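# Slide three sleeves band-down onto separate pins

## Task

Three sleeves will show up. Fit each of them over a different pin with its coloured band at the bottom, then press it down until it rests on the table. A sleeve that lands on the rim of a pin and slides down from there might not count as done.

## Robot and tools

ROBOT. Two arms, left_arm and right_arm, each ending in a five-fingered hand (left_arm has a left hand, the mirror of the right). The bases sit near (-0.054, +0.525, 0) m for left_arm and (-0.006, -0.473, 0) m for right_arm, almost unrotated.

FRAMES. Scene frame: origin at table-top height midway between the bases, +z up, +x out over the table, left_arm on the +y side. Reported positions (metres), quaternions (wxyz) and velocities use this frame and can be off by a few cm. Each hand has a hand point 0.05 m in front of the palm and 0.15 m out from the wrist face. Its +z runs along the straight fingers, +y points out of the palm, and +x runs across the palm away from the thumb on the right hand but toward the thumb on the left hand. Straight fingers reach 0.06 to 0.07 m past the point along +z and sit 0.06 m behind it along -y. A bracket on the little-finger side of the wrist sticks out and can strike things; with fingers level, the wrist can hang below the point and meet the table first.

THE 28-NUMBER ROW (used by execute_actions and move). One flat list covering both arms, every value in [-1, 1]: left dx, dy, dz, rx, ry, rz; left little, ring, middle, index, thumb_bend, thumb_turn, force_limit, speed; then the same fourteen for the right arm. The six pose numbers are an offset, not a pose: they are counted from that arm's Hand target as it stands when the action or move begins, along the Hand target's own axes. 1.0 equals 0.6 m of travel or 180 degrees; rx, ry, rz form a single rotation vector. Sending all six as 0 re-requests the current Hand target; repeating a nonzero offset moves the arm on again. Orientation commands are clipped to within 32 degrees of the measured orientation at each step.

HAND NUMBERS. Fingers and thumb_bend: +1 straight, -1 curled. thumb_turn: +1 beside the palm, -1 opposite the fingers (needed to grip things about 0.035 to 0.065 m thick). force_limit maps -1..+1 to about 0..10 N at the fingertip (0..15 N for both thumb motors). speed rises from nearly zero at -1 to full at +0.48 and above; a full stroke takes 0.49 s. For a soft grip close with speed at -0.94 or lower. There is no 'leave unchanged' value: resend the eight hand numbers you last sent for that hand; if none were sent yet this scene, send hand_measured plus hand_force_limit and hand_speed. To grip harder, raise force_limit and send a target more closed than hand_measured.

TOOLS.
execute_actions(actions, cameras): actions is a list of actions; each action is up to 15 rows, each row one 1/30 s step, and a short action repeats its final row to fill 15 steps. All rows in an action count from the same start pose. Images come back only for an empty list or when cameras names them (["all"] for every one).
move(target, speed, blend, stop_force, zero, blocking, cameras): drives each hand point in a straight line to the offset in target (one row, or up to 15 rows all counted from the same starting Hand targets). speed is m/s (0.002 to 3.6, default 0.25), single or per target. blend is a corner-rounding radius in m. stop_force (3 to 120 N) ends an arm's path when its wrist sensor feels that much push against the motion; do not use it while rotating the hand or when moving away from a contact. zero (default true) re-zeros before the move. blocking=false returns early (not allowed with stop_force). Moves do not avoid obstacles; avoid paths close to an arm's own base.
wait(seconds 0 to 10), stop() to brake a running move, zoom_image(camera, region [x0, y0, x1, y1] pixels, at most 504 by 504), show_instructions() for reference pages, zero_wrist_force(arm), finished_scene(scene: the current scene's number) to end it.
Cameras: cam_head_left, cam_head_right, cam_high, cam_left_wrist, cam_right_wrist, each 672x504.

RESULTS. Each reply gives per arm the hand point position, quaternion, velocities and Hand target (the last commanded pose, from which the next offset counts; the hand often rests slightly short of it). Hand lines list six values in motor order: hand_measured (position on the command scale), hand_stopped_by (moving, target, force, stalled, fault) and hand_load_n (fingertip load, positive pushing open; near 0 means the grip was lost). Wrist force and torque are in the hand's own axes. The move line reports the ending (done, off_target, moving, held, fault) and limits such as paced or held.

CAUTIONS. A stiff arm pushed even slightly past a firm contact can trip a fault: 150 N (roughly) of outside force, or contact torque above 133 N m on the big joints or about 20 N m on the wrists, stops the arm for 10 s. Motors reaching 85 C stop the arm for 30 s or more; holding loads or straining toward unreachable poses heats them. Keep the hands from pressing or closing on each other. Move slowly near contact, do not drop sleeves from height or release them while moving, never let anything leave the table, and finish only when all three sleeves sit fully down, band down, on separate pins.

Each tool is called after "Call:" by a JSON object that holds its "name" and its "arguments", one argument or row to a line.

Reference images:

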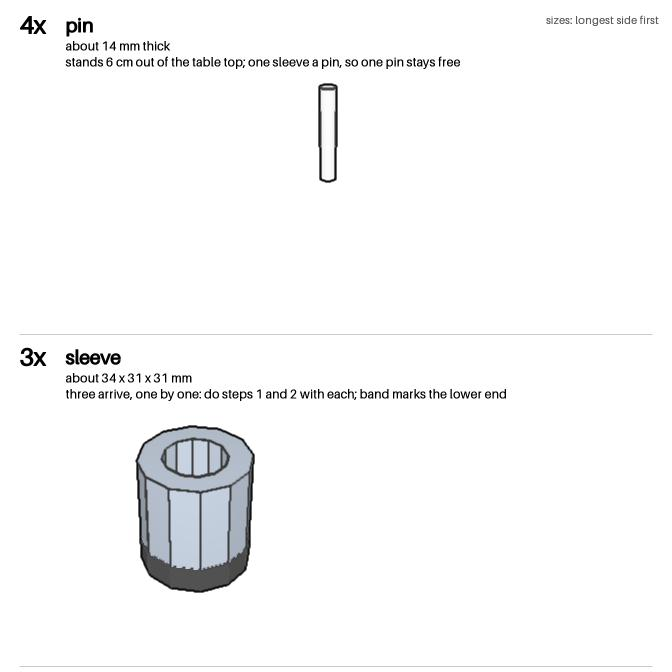

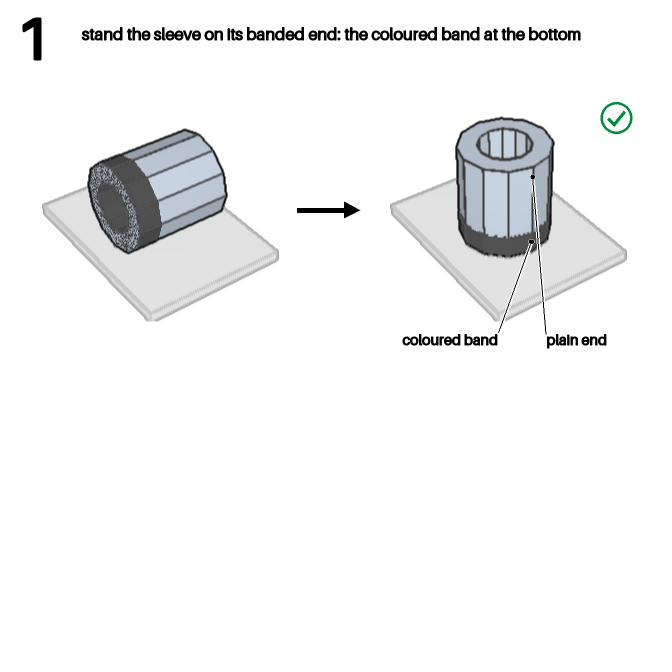

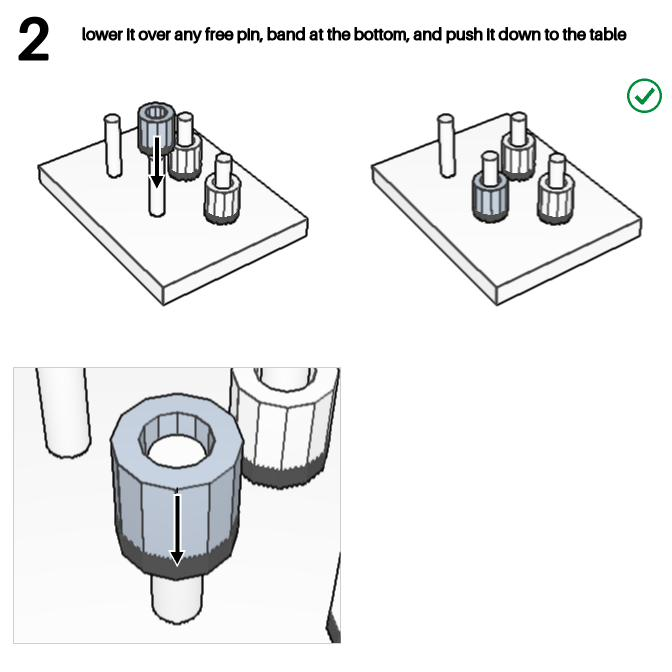

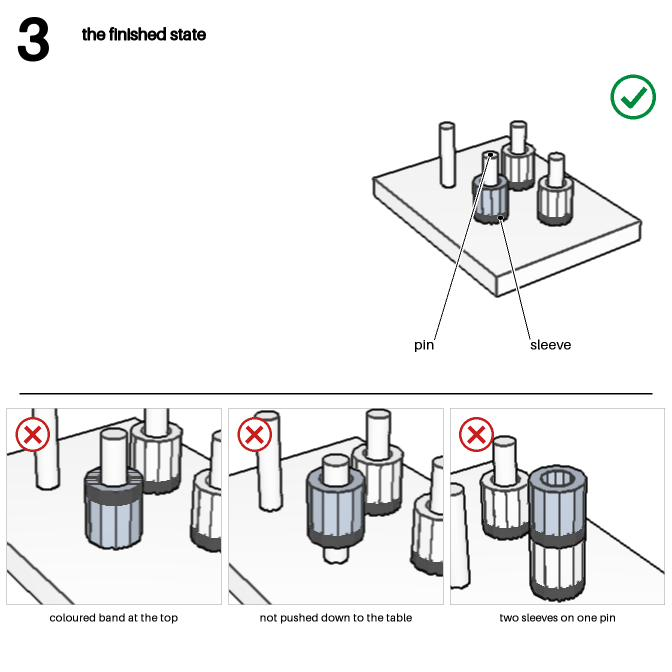

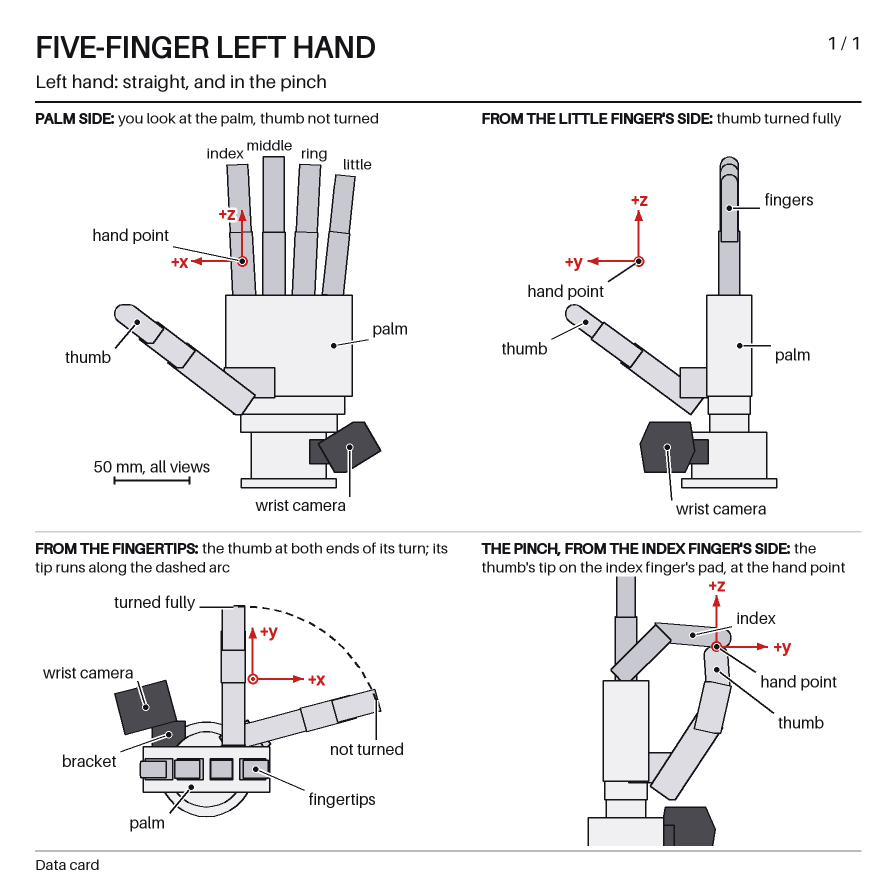

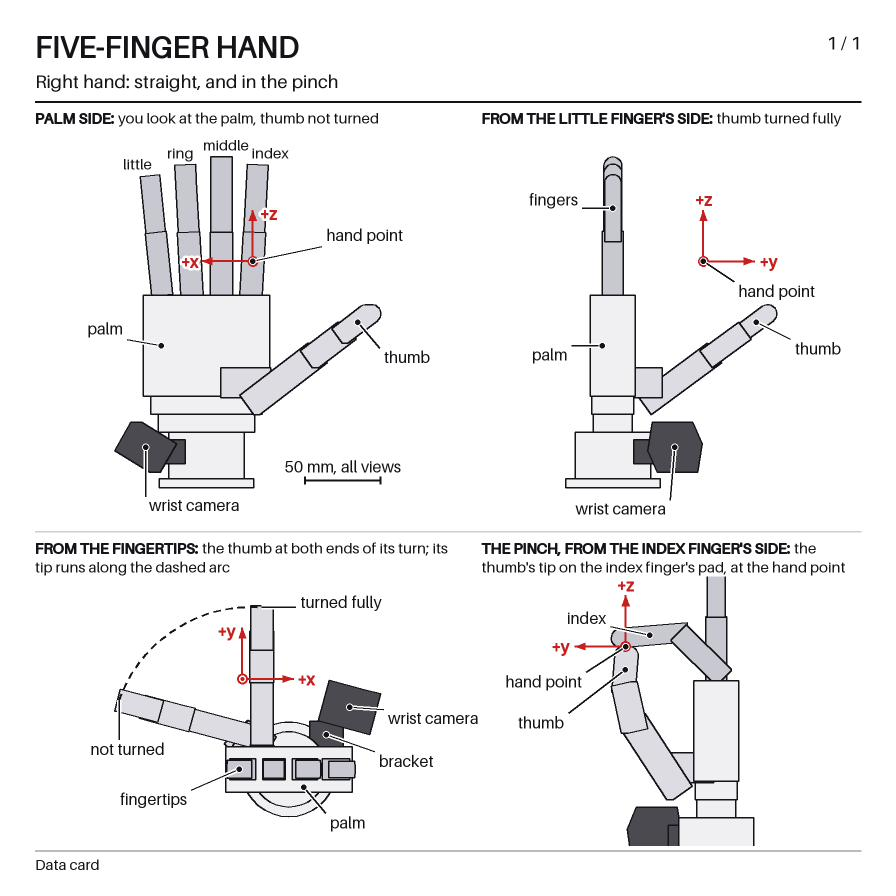

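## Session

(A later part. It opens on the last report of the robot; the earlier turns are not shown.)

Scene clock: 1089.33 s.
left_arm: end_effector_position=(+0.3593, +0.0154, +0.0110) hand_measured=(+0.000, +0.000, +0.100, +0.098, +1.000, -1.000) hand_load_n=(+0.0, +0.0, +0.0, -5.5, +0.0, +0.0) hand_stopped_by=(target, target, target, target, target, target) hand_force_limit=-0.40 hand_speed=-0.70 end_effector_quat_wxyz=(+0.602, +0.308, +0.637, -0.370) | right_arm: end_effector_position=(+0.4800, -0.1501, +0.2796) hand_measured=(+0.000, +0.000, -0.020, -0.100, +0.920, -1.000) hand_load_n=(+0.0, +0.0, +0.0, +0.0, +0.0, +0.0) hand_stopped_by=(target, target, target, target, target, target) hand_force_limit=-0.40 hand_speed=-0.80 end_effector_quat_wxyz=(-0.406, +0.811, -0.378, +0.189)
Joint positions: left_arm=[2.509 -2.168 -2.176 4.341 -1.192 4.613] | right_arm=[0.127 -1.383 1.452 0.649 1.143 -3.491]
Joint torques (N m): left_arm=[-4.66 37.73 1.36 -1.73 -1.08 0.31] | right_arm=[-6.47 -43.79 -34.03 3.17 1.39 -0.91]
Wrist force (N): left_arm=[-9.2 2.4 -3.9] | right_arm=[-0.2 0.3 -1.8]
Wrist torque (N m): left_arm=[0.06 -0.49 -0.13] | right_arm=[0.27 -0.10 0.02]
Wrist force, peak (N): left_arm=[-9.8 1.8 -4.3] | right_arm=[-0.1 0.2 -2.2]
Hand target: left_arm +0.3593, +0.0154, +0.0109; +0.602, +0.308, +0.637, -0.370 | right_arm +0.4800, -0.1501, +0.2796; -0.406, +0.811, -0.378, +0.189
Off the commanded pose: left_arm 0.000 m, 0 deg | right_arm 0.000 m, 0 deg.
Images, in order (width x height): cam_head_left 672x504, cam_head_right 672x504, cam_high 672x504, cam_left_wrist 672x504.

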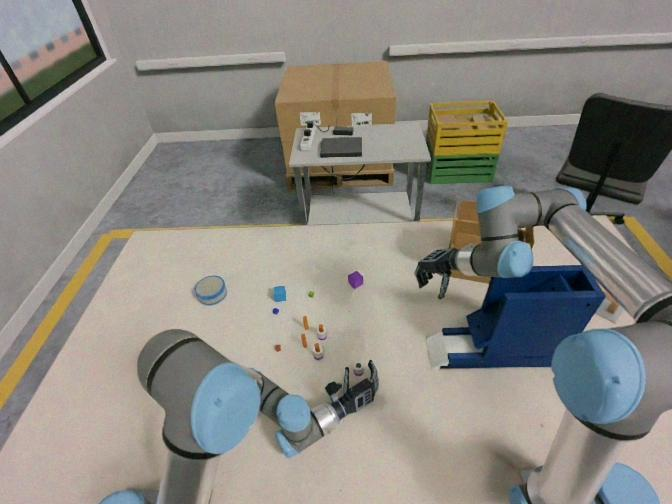

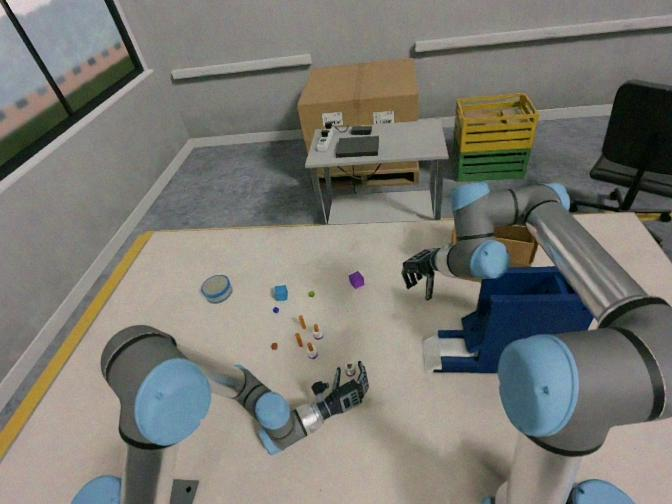

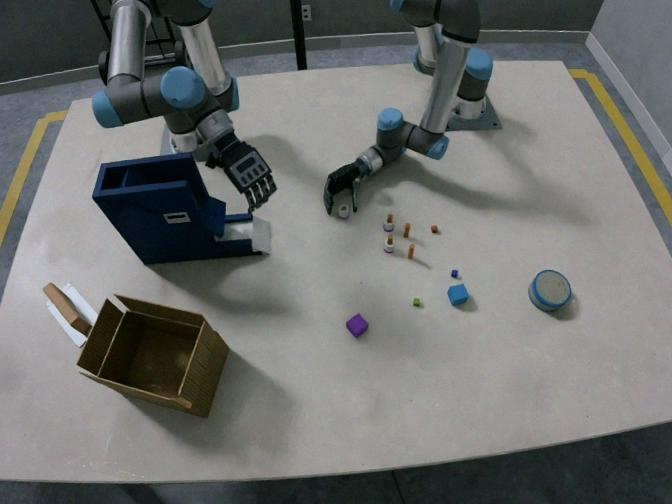

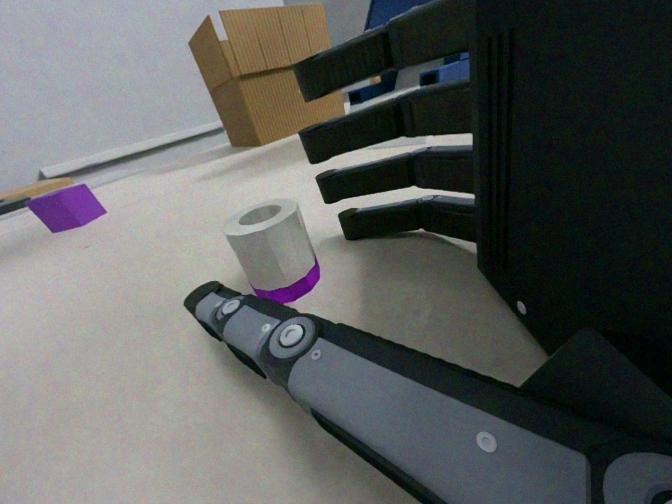

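Call:
{"name": "move", "arguments": {
  "target": [
    [-0.0133,-0.00135,0,0,0,0,0.0,0.0,0.1,0.1,1.0,-1,-0.4,-0.7,0,0,0,0,0,0,0.0,0.0,-0.02,-0.1,0.92,-1,-0.4,-0.8],
    [0.00135,-0.1411,-0.0901,0,0,0,0.0,0.0,0.1,0.1,1.0,-1,-0.4,-0.7,0,0,0,0,0,0,0.0,0.0,-0.02,-0.1,0.92,-1,-0.4,-0.8],
    [-0.2344,-0.1651,-0.0910,0,0,0,0.0,0.0,0.1,0.1,1.0,-1,-0.4,-0.7,0,0,0,0,0,0,0.0,0.0,-0.02,-0.1,0.92,-1,-0.4,-0.8]
  ],
  "blend": [0.001,0.015,0],
  "speed": [0.04,0.1,0.2],
  "cameras": ["cam_left_wrist","cam_head_left"]
}}

Scene clock: 1101.33 s.
left_arm: end_effector_position=(+0.2590, +0.0155, +0.1610) hand_measured=(+0.000, +0.000, +0.100, +0.098, +1.000, -1.000) hand_load_n=(+0.5, +0.0, +0.0, +0.0, +0.0, +0.5) hand_stopped_by=(target, target, target, target, target, target) hand_force_limit=-0.40 hand_speed=-0.70 end_effector_quat_wxyz=(+0.602, +0.308, +0.637, -0.370) | right_arm: end_effector_position=(+0.4800, -0.1501, +0.2796) hand_measured=(+0.000, +0.000, -0.020, -0.100, +0.920, -1.000) hand_load_n=(+0.0, +0.0, +0.0, +0.0, +0.0, +0.0) hand_stopped_by=(target, target, target, target, target, target) hand_force_limit=-0.40 hand_speed=-0.80 end_effector_quat_wxyz=(-0.406, +0.811, -0.378, +0.189)
Joint positions: left_arm=[2.323 -1.712 -2.244 3.953 -1.378 4.612] | right_arm=[0.127 -1.383 1.452 0.649 1.143 -3.491]
Joint torques (N m): left_arm=[10.36 38.72 14.38 -0.23 -0.42 1.01] | right_arm=[-6.69 -44.07 -34.64 2.98 1.43 -0.95]
Wrist force (N): left_arm=[0.7 0.6 -0.2] | right_arm=[-0.2 0.3 -1.6]
Wrist torque (N m): left_arm=[0.08 -0.14 -0.08] | right_arm=[0.26 -0.11 0.01]
Wrist force, peak (N): left_arm=[-9.6 2.3 -4.1] | right_arm=[-0.4 0.4 -2.3]
Hand target: left_arm +0.2590, +0.0155, +0.1610; +0.602, +0.308, +0.637, -0.370 | right_arm +0.4800, -0.1501, +0.2796; -0.406, +0.811, -0.378, +0.189
Off the commanded pose: left_arm 0.000 m, 0 deg | right_arm 0.000 m, 0 deg.
move: done
Images, in order (width x height): cam_head_left 672x504, cam_left_wrist 672x504.

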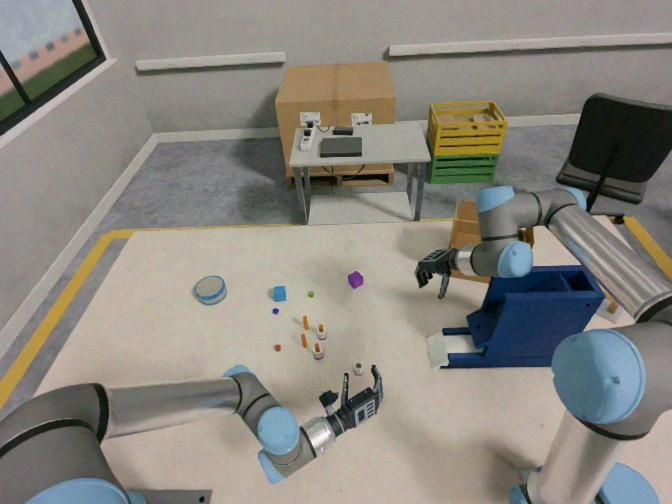

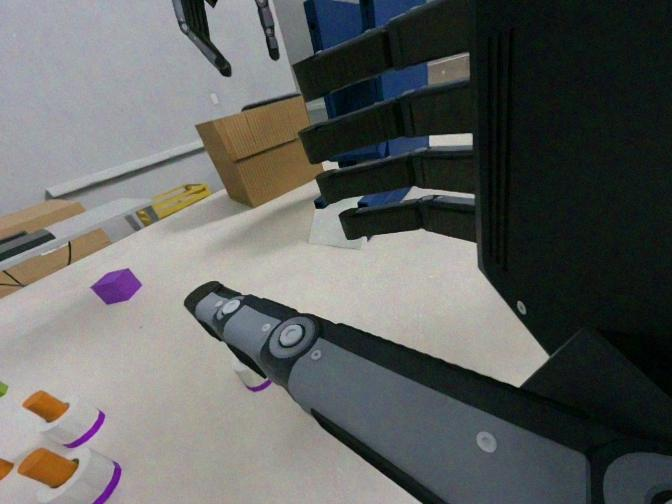

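Call:
{"name": "move", "arguments": {
  "target": [0.0188,0.1562,0.1094,-0.2748,0.0281,-0.4908,0.0,0.0,0.12,0.12,0.9,-1,-0.4,-0.7,0,0,0,0,0,0,0.0,0.0,-0.02,-0.1,0.92,-1,-0.4,-0.8],
  "speed": 0.28,
  "cameras": ["cam_left_wrist","cam_head_left","cam_high"]
}}

Scene clock: 1114.23 s.
left_arm: end_effector_position=(+0.3720, +0.0100, +0.1401) hand_measured=(+0.000, +0.000, +0.120, +0.120, +0.900, -1.000) hand_load_n=(+0.0, +0.0, +0.0, +0.0, +0.0, +0.0) hand_stopped_by=(target, target, target, target, target, target) hand_force_limit=-0.40 hand_speed=-0.70 end_effector_quat_wxyz=(+0.224, -0.447, +0.774, -0.387) end_effector_velocity=(+0.000, -0.001, +0.000) end_effector_angular_velocity=(-0.004, +0.002, +0.003) | right_arm: end_effector_position=(+0.4800, -0.1501, +0.2796) hand_measured=(+0.000, +0.000, -0.020, -0.100, +0.920, -1.000) hand_load_n=(+0.0, +0.0, +0.0, +0.0, +0.0, +0.0) hand_stopped_by=(target, target, target, target, target, target) hand_force_limit=-0.40 hand_speed=-0.80 end_effector_quat_wxyz=(-0.406, +0.811, -0.378, +0.189)
Joint positions: left_arm=[2.463 -2.002 -1.48 2.833 -1.687 3.054] | right_arm=[0.127 -1.383 1.452 0.649 1.143 -3.491]
Joint velocities: left_arm=[0 0 0 0.001 0 -0.006] | right_arm=[within noise]
Joint torques (N m): left_arm=[-13.06 56.25 20.21 0.01 -1.34 -1.11] | right_arm=[-6.4 -43.88 -33.58 2.86 1.51 -1.03]
Wrist force (N): left_arm=[0.1 0.1 0.7] | right_arm=[-0.1 0.2 -1.8]
Wrist torque (N m): left_arm=[-0.03 -0.06 -0.05] | right_arm=[0.26 -0.12 0.01]
Wrist force, peak (N): left_arm=[0.6 1.1 -0.3] | right_arm=[-0.2 0.5 -2.1]
Hand target: left_arm +0.3719, +0.0099, +0.1401; +0.224, -0.447, +0.774, -0.387 | right_arm +0.4800, -0.1501, +0.2796; -0.406, +0.811, -0.378, +0.189
Off the commanded pose: left_arm 0.000 m, 0 deg | right_arm 0.000 m, 0 deg.
move: done
Images, in order (width x height): cam_head_left 672x504, cam_high 672x504, cam_left_wrist 672x504.

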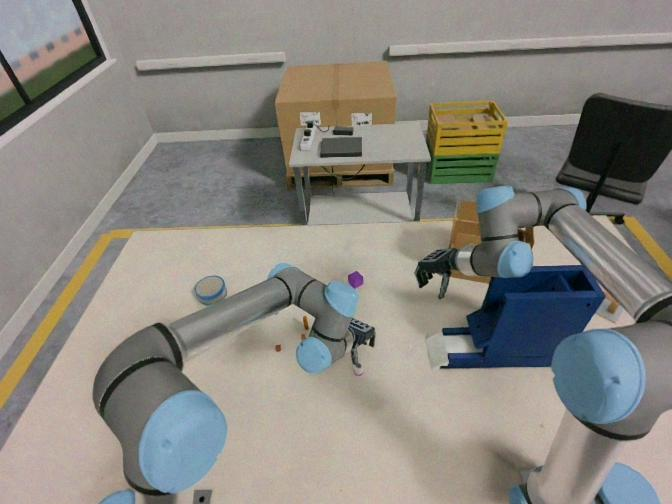

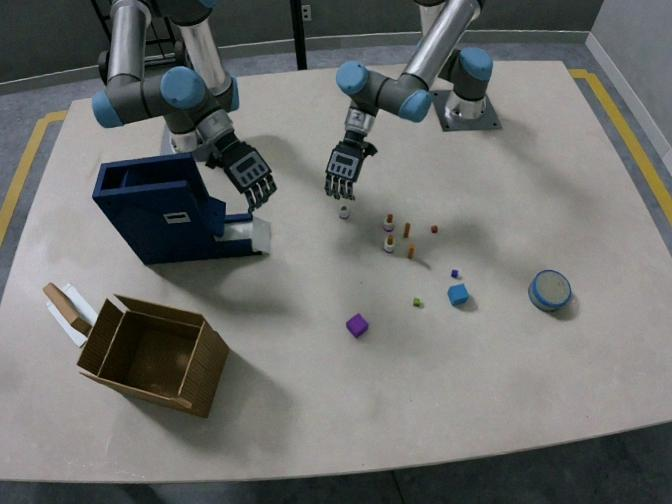

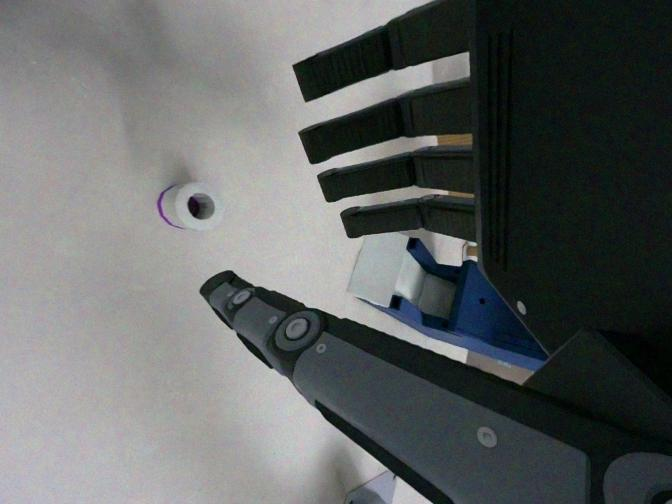

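Call:
{"name": "move", "arguments": {
  "target": [0,0.0933,0.07,0,0,0,0.0,0.0,0.12,0.12,0.9,-1,-0.4,-0.7,0,0,0,0,0,0,0.0,0.0,-0.02,-0.1,0.92,-1,-0.4,-0.8],
  "speed": 0.15,
  "cameras": ["cam_left_wrist"]
}}

Scene clock: 1118.50 s.
left_arm: end_effector_position=(+0.3719, +0.0099, +0.0702) hand_measured=(+0.000, +0.000, +0.120, +0.120, +0.900, -1.000) hand_load_n=(+0.0, +0.0, +0.0, +0.0, +0.0, +0.0) hand_stopped_by=(target, target, target, target, target, target) hand_force_limit=-0.40 hand_speed=-0.70 end_effector_quat_wxyz=(+0.224, -0.447, +0.775, -0.387) | right_arm: end_effector_position=(+0.4800, -0.1501, +0.2796) hand_measured=(+0.000, +0.000, -0.020, -0.100, +0.920, -1.000) hand_load_n=(+0.5, +0.0, +0.0, +0.0, +0.0, +0.0) hand_stopped_by=(target, target, target, target, target, target) hand_force_limit=-0.40 hand_speed=-0.80 end_effector_quat_wxyz=(-0.406, +0.811, -0.378, +0.189)
Joint positions: left_arm=[2.463 -2.069 -1.573 2.993 -1.687 3.054] | right_arm=[0.127 -1.383 1.452 0.649 1.143 -3.491]
Joint torques (N m): left_arm=[-12.81 51.91 26.83 -0.37 -0.96 -1.14] | right_arm=[-7.08 -43.99 -33.98 2.94 1.61 -1.08]
Wrist force (N): left_arm=[0.3 0.4 0.7] | right_arm=[-0.3 0.4 -1.9]
Wrist torque (N m): left_arm=[0.04 -0.08 -0.02] | right_arm=[0.28 -0.09 0.00]
Wrist force, peak (N): left_arm=[0.3 1.8 1.5] | right_arm=[-0.2 0.5 -2.0]
Hand target: left_arm +0.3719, +0.0099, +0.0702; +0.224, -0.447, +0.774, -0.387 | right_arm +0.4800, -0.1501, +0.2796; -0.406, +0.811, -0.378, +0.189
Off the commanded pose: left_arm 0.000 m, 0 deg | right_arm 0.000 m, 0 deg.
move: done
Images, in order (width x height): cam_left_wrist 672x504.

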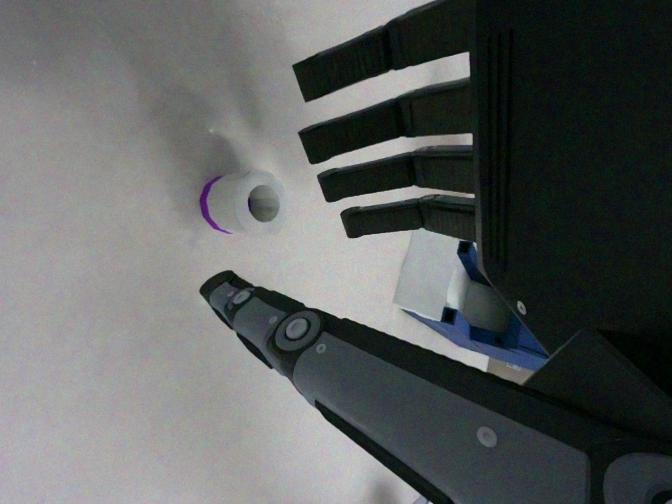

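Call:
{"name": "move", "arguments": {
  "target": [-0.0033,0.0207,0.0280,0,0,0,0.0,0.0,0.12,0.12,0.9,-1,-0.4,-0.7,0,0,0,0,0,0,0.0,0.0,-0.02,-0.1,0.92,-1,-0.4,-0.8],
  "speed": 0.1,
  "cameras": ["cam_left_wrist"]
}}

Scene clock: 1124.50 s.
left_arm: end_effector_position=(+0.3781, +0.0086, +0.0500) hand_measured=(+0.000, +0.000, +0.120, +0.120, +0.900, -1.000) hand_load_n=(+0.0, +0.0, +0.0, +0.0, +0.0, +0.0) hand_stopped_by=(target, target, target, target, target, target) hand_force_limit=-0.40 hand_speed=-0.70 end_effector_quat_wxyz=(+0.224, -0.447, +0.774, -0.387) end_effector_velocity=(-0.001, +0.001, +0.001) end_effector_angular_velocity=(+0.001, +0.002, +0.000) | right_arm: end_effector_position=(+0.4800, -0.1501, +0.2796) hand_measured=(+0.000, +0.000, -0.020, -0.100, +0.920, -1.000) hand_load_n=(+0.0, +0.0, +0.0, +0.0, +0.0, +0.0) hand_stopped_by=(target, target, target, target, target, target) hand_force_limit=-0.40 hand_speed=-0.80 end_effector_quat_wxyz=(-0.406, +0.811, -0.378, +0.189)
Joint positions: left_arm=[2.469 -2.102 -1.578 3.032 -1.682 3.057] | right_arm=[0.127 -1.383 1.452 0.649 1.143 -3.491]
Joint velocities: left_arm=[0 0.003 0 -0.005 0 0] | right_arm=[within noise]
Joint torques (N m): left_arm=[2.24 61.26 21.84 -3.34 0.15 -0.03] | right_arm=[-6.33 -43.72 -33.99 2.76 1.74 -0.86]
Wrist force (N): left_arm=[0.2 0.2 0.6] | right_arm=[-0.3 0.1 -1.6]
Wrist torque (N m): left_arm=[0.00 -0.07 -0.01] | right_arm=[0.23 -0.09 -0.01]
Wrist force, peak (N): left_arm=[0.1 0.9 1.0] | right_arm=[-0.2 0.1 -2.1]
Hand target: left_arm +0.3781, +0.0086, +0.0501; +0.224, -0.447, +0.774, -0.387 | right_arm +0.4800, -0.1501, +0.2796; -0.406, +0.811, -0.378, +0.189
Off the commanded pose: left_arm 0.000 m, 0 deg | right_arm 0.000 m, 0 deg.
move: done
Images, in order (width x height): cam_left_wrist 672x504.

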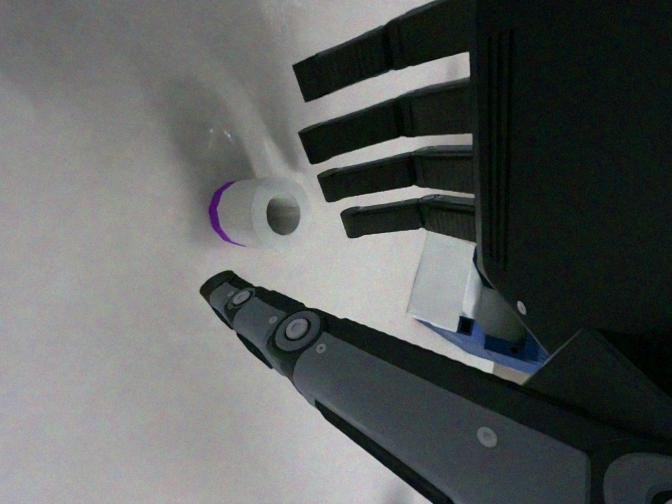

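Call:
{"name": "move", "arguments": {
  "target": [-0.0133,0.0057,0.0147,0,0,0,0.0,0.0,0.12,0.12,0.9,-1,-0.4,-0.7,0,0,0,0,0,0,0.0,0.0,-0.02,-0.1,0.92,-1,-0.4,-0.8],
  "speed": 0.1,
  "cameras": ["cam_left_wrist"]
}}

Scene clock: 1135.67 s.
left_arm: end_effector_position=(+0.3866, +0.0131, +0.0420) hand_measured=(+0.000, +0.000, +0.120, +0.120, +0.900, -1.000) hand_load_n=(+0.0, +0.0, +0.0, +0.0, +0.0, +0.0) hand_stopped_by=(target, target, target, target, target, target) hand_force_limit=-0.40 hand_speed=-0.70 end_effector_quat_wxyz=(+0.224, -0.447, +0.774, -0.387) | right_arm: end_effector_position=(+0.4800, -0.1501, +0.2796) hand_measured=(+0.000, +0.000, -0.020, -0.100, +0.920, -1.000) hand_load_n=(-0.5, +0.0, +0.0, +0.0, +0.0, +0.0) hand_stopped_by=(target, target, target, target, target, target) hand_force_limit=-0.40 hand_speed=-0.80 end_effector_quat_wxyz=(-0.406, +0.811, -0.378, +0.189)
Joint positions: left_arm=[2.486 -2.115 -1.58 3.048 -1.668 3.068] | right_arm=[0.127 -1.383 1.452 0.649 1.143 -3.491]
Joint torques (N m): left_arm=[-11.17 61.63 15.8 -2.18 -1.77 -0.77] | right_arm=[-5.8 -43.73 -34.52 2.69 1.83 -0.99]
Wrist force (N): left_arm=[0.4 0.5 0.7] | right_arm=[-0.1 0.1 -1.8]
Wrist torque (N m): left_arm=[0.03 -0.11 -0.10] | right_arm=[0.23 -0.11 0.00]
Wrist force, peak (N): left_arm=[0.2 0.7 1.0] | right_arm=[-0.2 0.4 -2.1]
Hand target: left_arm +0.3864, +0.0130, +0.0421; +0.224, -0.447, +0.774, -0.387 | right_arm +0.4800, -0.1501, +0.2796; -0.406, +0.811, -0.378, +0.189
Off the commanded pose: left_arm 0.000 m, 0 deg | right_arm 0.000 m, 0 deg.
move: done
Images, in order (width x height): cam_left_wrist 672x504.

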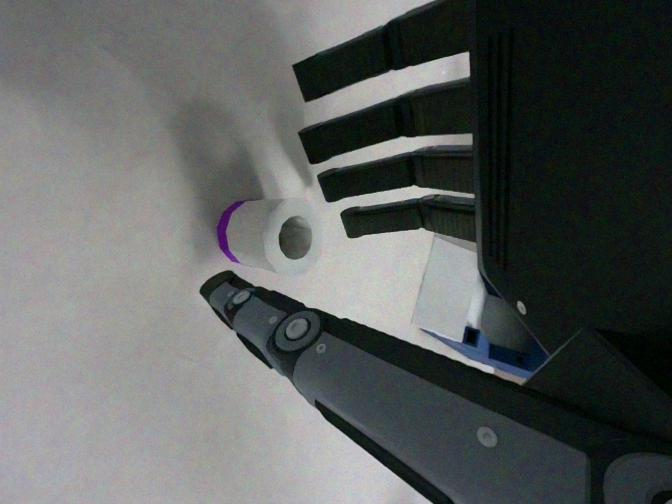

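Call:
{"name": "move", "arguments": {
  "target": [-0.005,0.0105,0.0110,0,0,0,0.0,0.0,0.12,0.12,0.9,-1,-0.4,-0.7,0,0,0,0,0,0,0.0,0.0,-0.02,-0.1,0.92,-1,-0.4,-0.8],
  "speed": 0.05,
  "stop_force": 5,
  "cameras": ["cam_left_wrist"]
}}

Scene clock: 1139.73 s.
left_arm: end_effector_position=(+0.3892, +0.0149, +0.0331) hand_measured=(+0.000, +0.000, +0.120, +0.120, +0.900, -1.000) hand_load_n=(+0.0, +0.0, +0.0, +0.0, +0.0, +0.0) hand_stopped_by=(target, target, target, target, target, target) hand_force_limit=-0.40 hand_speed=-0.70 end_effector_quat_wxyz=(+0.224, -0.447, +0.774, -0.387) | right_arm: end_effector_position=(+0.4800, -0.1501, +0.2796) hand_measured=(+0.000, +0.000, -0.020, -0.100, +0.920, -1.000) hand_load_n=(+0.0, +0.0, +0.0, +0.0, +0.0, +0.0) hand_stopped_by=(target, target, target, target, target, target) hand_force_limit=-0.40 hand_speed=-0.80 end_effector_quat_wxyz=(-0.406, +0.811, -0.378, +0.189)
Joint positions: left_arm=[2.492 -2.127 -1.588 3.068 -1.664 3.072] | right_arm=[0.127 -1.383 1.452 0.649 1.143 -3.491]
Joint torques (N m): left_arm=[-12.82 61.83 30.82 -3.45 -1.95 -1.02] | right_arm=[-5.99 -43.71 -34.22 2.75 1.96 -0.99]
Wrist force (N): left_arm=[0.1 0.2 0.6] | right_arm=[-0.2 0.5 -1.6]
Wrist torque (N m): left_arm=[0.00 -0.07 -0.11] | right_arm=[0.28 -0.10 0.01]
Wrist force, peak (N): left_arm=[0.1 0.5 0.9] | right_arm=[-0.5 0.4 -2.1]
Hand target: left_arm +0.3892, +0.0149, +0.0331; +0.224, -0.447, +0.774, -0.387 | right_arm +0.4800, -0.1501, +0.2796; -0.406, +0.811, -0.378, +0.189
Off the commanded pose: left_arm 0.000 m, 0 deg | right_arm 0.000 m, 0 deg.
move: done
Images, in order (width x height): cam_left_wrist 672x504.

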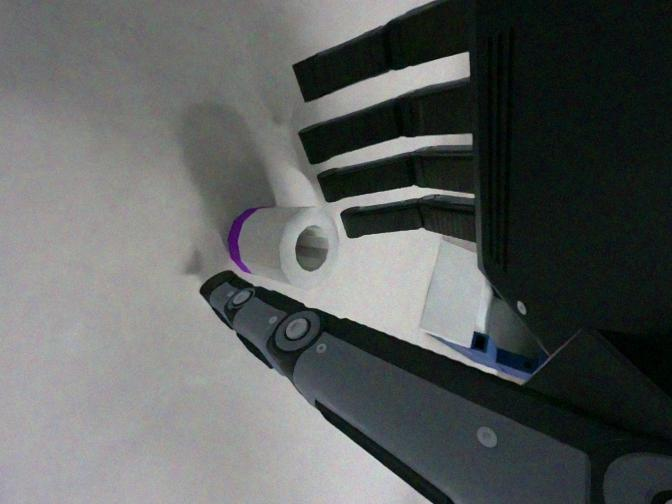

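Call:
{"name": "execute_actions", "arguments": {
  "actions": [
    [[0,0,0,0,0,0,0.0,0.0,-0.35,-0.35,0.4,-1,-0.4,-0.93,0,0,0,0,0,0,0.0,0.0,-0.02,-0.1,0.92,-1,-0.4,-0.8]]
  ],
  "cameras": []
}}

Call:
{"name": "wait", "arguments": {
  "seconds": 1.0,
  "cameras": ["cam_left_wrist"]
}}

Scene clock: 1145.23 s.
left_arm: end_effector_position=(+0.3892, +0.0149, +0.0331) hand_measured=(+0.000, +0.000, -0.180, -0.278, +0.742, -1.000) hand_load_n=(+0.0, +0.0, +2.0, +3.0, +7.0, -1.0) hand_stopped_by=(target, target, force, force, force, target) hand_force_limit=-0.40 hand_speed=-0.93 end_effector_quat_wxyz=(+0.224, -0.447, +0.774, -0.387) | right_arm: end_effector_position=(+0.4800, -0.1501, +0.2796) hand_measured=(+0.000, +0.000, -0.020, -0.100, +0.920, -1.000) hand_load_n=(+0.0, +0.0, +0.0, +0.0, +0.0, +0.0) hand_stopped_by=(target, target, target, target, target, target) hand_force_limit=-0.40 hand_speed=-0.80 end_effector_quat_wxyz=(-0.406, +0.811, -0.378, +0.189)
Joint positions: left_arm=[2.492 -2.127 -1.588 3.068 -1.664 3.072] | right_arm=[0.127 -1.383 1.452 0.649 1.143 -3.491]
Joint torques (N m): left_arm=[-13.09 60.73 30.43 -3.11 -1.93 -0.91] | right_arm=[-6.27 -43.57 -33.68 2.73 2.08 -1.13]
Wrist force (N): left_arm=[0.3 -0.3 -0.2] | right_arm=[-0.5 0.3 -1.9]
Wrist torque (N m): left_arm=[-0.03 -0.11 -0.09] | right_arm=[0.27 -0.04 -0.01]
Wrist force, peak (N): left_arm=[0.3 0.8 0.8] | right_arm=[-0.3 0.4 -2.1]
Hand target: left_arm +0.3892, +0.0149, +0.0331; +0.224, -0.447, +0.774, -0.387 | right_arm +0.4800, -0.1501, +0.2796; -0.406, +0.811, -0.378, +0.189
Off the commanded pose: left_arm 0.000 m, 0 deg | right_arm 0.000 m, 0 deg.
No camera images: "cameras" was empty.

Scene clock: 1146.23 s.
left_arm: end_effector_position=(+0.3892, +0.0149, +0.0331) hand_measured=(+0.000, +0.000, -0.180, -0.278, +0.742, -1.000) hand_load_n=(+0.0, +0.0, +2.0, +3.0, +6.5, -1.0) hand_stopped_by=(target, target, force, force, force, target) hand_force_limit=-0.40 hand_speed=-0.93 end_effector_quat_wxyz=(+0.224, -0.447, +0.774, -0.387) | right_arm: end_effector_position=(+0.4800, -0.1501, +0.2796) hand_measured=(+0.000, +0.000, -0.020, -0.100, +0.920, -1.000) hand_load_n=(+0.0, +0.0, +0.0, +0.0, +0.0, +0.0) hand_stopped_by=(target, target, target, target, target, target) hand_force_limit=-0.40 hand_speed=-0.80 end_effector_quat_wxyz=(-0.406, +0.811, -0.378, +0.189)
Joint positions: left_arm=[2.492 -2.127 -1.588 3.068 -1.664 3.072] | right_arm=[0.127 -1.383 1.452 0.649 1.143 -3.491]
Joint torques (N m): left_arm=[-13.22 59.27 29.49 -2.96 -1.94 -0.83] | right_arm=[-6.03 -42.95 -34.31 2.71 1.9 -0.99]
Wrist force (N): left_arm=[0.3 0.0 -0.2] | right_arm=[-0.3 0.3 -1.9]
Wrist torque (N m): left_arm=[0.01 -0.12 -0.09] | right_arm=[0.27 -0.09 0.00]
Wrist force, peak (N): left_arm=[0.6 -0.2 -0.2] | right_arm=[-0.2 0.4 -1.9]
Hand target: left_arm +0.3892, +0.0149, +0.0331; +0.224, -0.447, +0.774, -0.387 | right_arm +0.4800, -0.1501, +0.2796; -0.406, +0.811, -0.378, +0.189
Off the commanded pose: left_arm 0.000 m, 0 deg | right_arm 0.000 m, 0 deg.
wait: 1.00 s; at rest by 0.17 s
Images, in order (width x height): cam_left_wrist 672x504.

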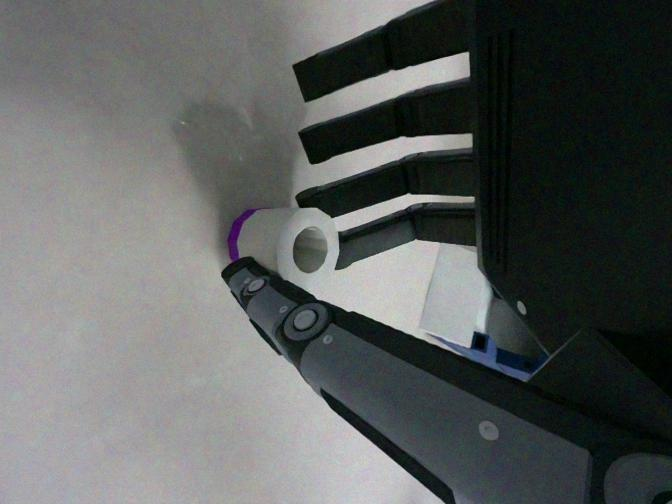

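Call:
{"name": "move", "arguments": {
  "target": [
    [0,-0.1427,-0.1070,0,0,0,0.0,0.0,-0.35,-0.35,0.4,-1,-0.4,-0.93,0,0,0,0,0,0,0.0,0.0,-0.02,-0.1,0.92,-1,-0.4,-0.8],
    [-0.4177,-0.1847,-0.0510,0,0,0,0.0,0.0,-0.35,-0.35,0.4,-1,-0.4,-0.93,0,0,0,0,0,0,0.0,0.0,-0.02,-0.1,0.92,-1,-0.4,-0.8]
  ],
  "speed": [0.08,0.16],
  "blend": [0.015,0],
  "cameras": ["cam_left_wrist","cam_head_left","cam_head_right","cam_high"]
}}

Scene clock: 1155.87 s.
left_arm: end_effector_position=(+0.5508, +0.2110, +0.1401) hand_measured=(+0.000, +0.000, -0.180, -0.278, +0.742, -1.000) hand_load_n=(+0.0, +0.0, +2.0, +3.0, +6.5, -1.0) hand_stopped_by=(target, target, force, force, force, target) hand_force_limit=-0.40 hand_speed=-0.93 end_effector_quat_wxyz=(+0.224, -0.447, +0.774, -0.387) | right_arm: end_effector_position=(+0.4800, -0.1501, +0.2796) hand_measured=(+0.000, +0.000, -0.020, -0.100, +0.920, -1.000) hand_load_n=(+0.0, +0.0, +0.0, +0.0, +0.0, +0.0) hand_stopped_by=(target, target, target, target, target, target) hand_force_limit=-0.40 hand_speed=-0.80 end_effector_quat_wxyz=(-0.406, +0.811, -0.378, +0.189)
Joint positions: left_arm=[2.985 -2.045 -1.42 2.786 -1.272 3.374] | right_arm=[0.127 -1.383 1.452 0.649 1.143 -3.491]
Joint torques (N m): left_arm=[-0.54 59.94 16.52 1.54 -0.78 0] | right_arm=[-6.1 -43.3 -33.84 2.47 1.95 -1.18]
Wrist force (N): left_arm=[0.2 0.2 0.6] | right_arm=[-0.2 0.5 -2.0]
Wrist torque (N m): left_arm=[-0.03 -0.05 -0.14] | right_arm=[0.30 -0.09 0.01]
Wrist force, peak (N): left_arm=[0.2 1.5 1.2] | right_arm=[-0.1 0.3 -2.1]
Hand target: left_arm +0.5508, +0.2110, +0.1401; +0.224, -0.447, +0.774, -0.387 | right_arm +0.4800, -0.1501, +0.2796; -0.406, +0.811, -0.378, +0.189
Off the commanded pose: left_arm 0.000 m, 0 deg | right_arm 0.000 m, 0 deg.
move: done
Images, in order (width x height): cam_head_left 672x504, cam_head_right 672x504, cam_high 672x504, cam_left_wrist 672x504.

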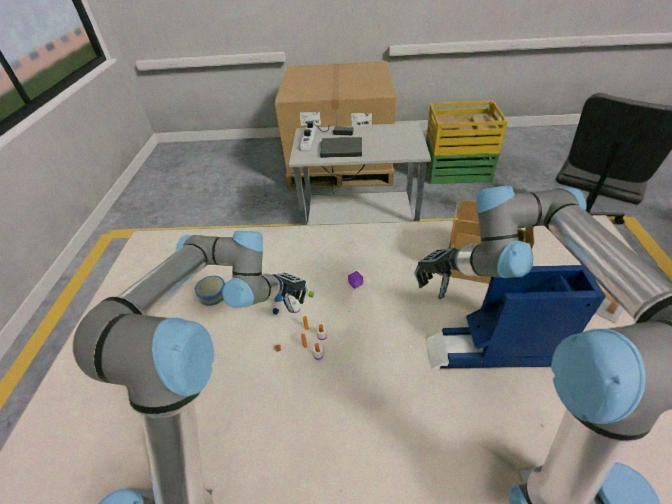

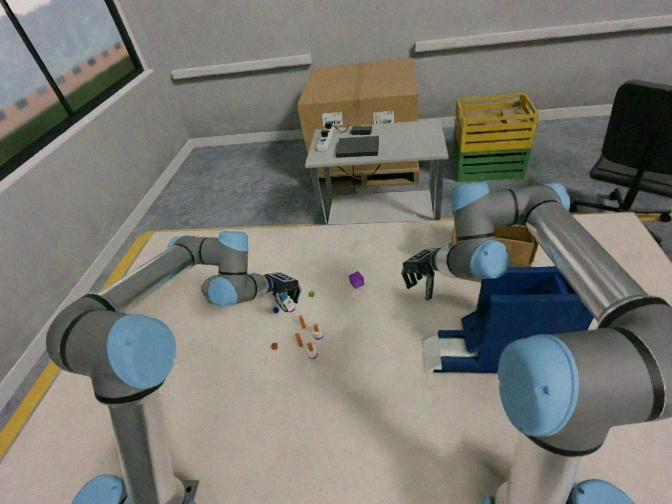

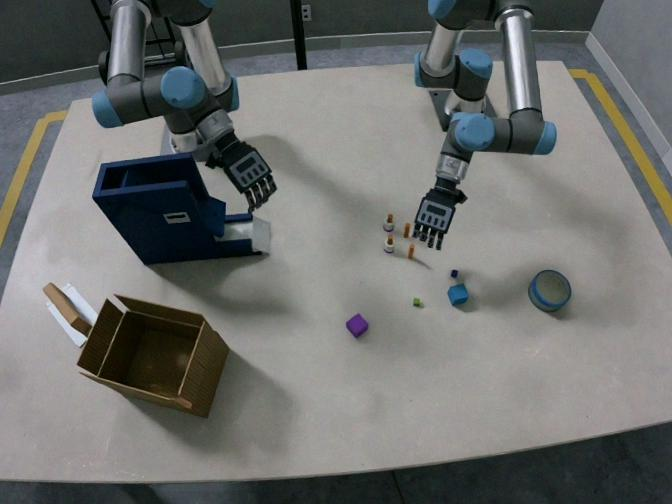

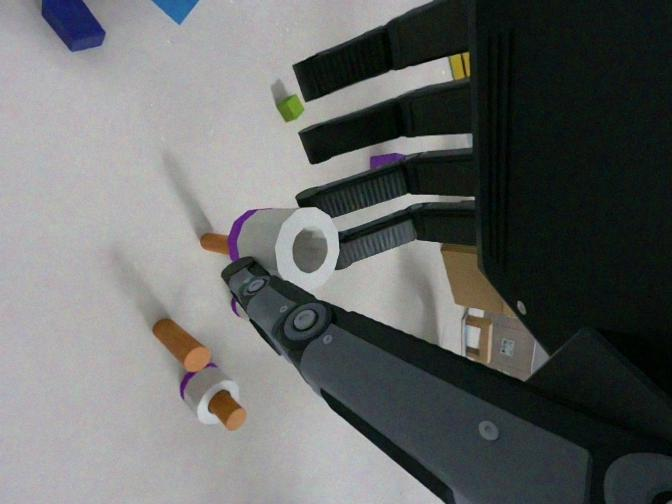

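Call:
{"name": "zoom_image", "arguments": {
  "camera": "cam_left_wrist",
  "region": [130, 180, 370, 360]
}}

Call:
{"name": "zoom_image", "arguments": {
  "camera": "cam_head_left",
  "region": [250, 260, 350, 360]
}}

Call:
{"name": "zoom_image", "arguments": {
  "camera": "cam_high",
  "region": [360, 170, 480, 290]
}}

Call:
{"name": "zoom_image", "arguments": {
  "camera": "cam_head_right",
  "region": [250, 260, 350, 360]
}}

Scaled by 2.100 from the camera's 672x504 image, which has a finer 960x720 frame.

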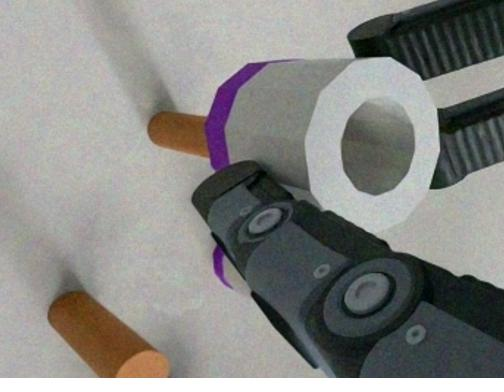

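Scaled by 5.040 from the camera's 672x504 image, which has a finer 960x720 frame.

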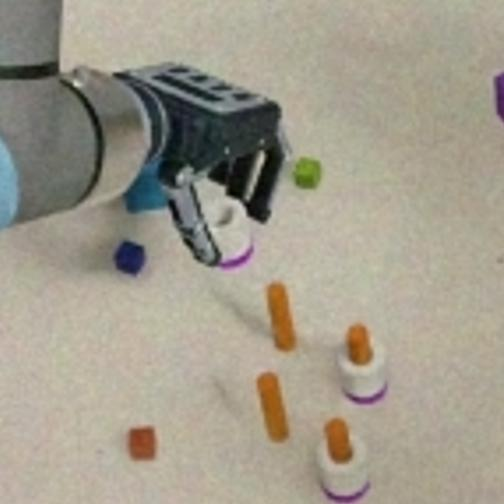

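Scaled by 4.200 from the camera's 672x504 image, which has a finer 960x720 frame.

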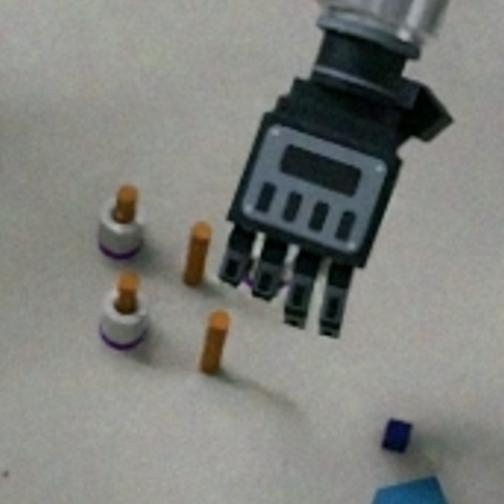

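Scaled by 5.040 from the camera's 672x504 image, which has a finer 960x720 frame.

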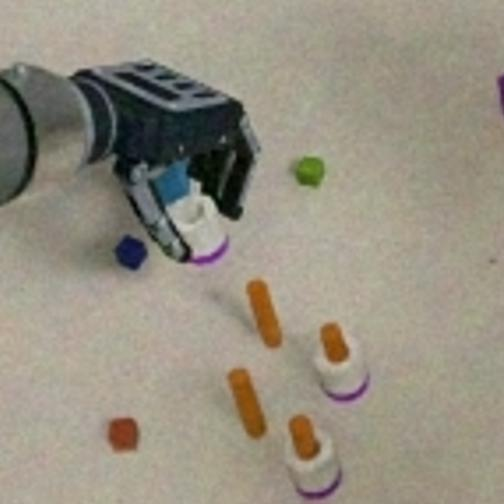

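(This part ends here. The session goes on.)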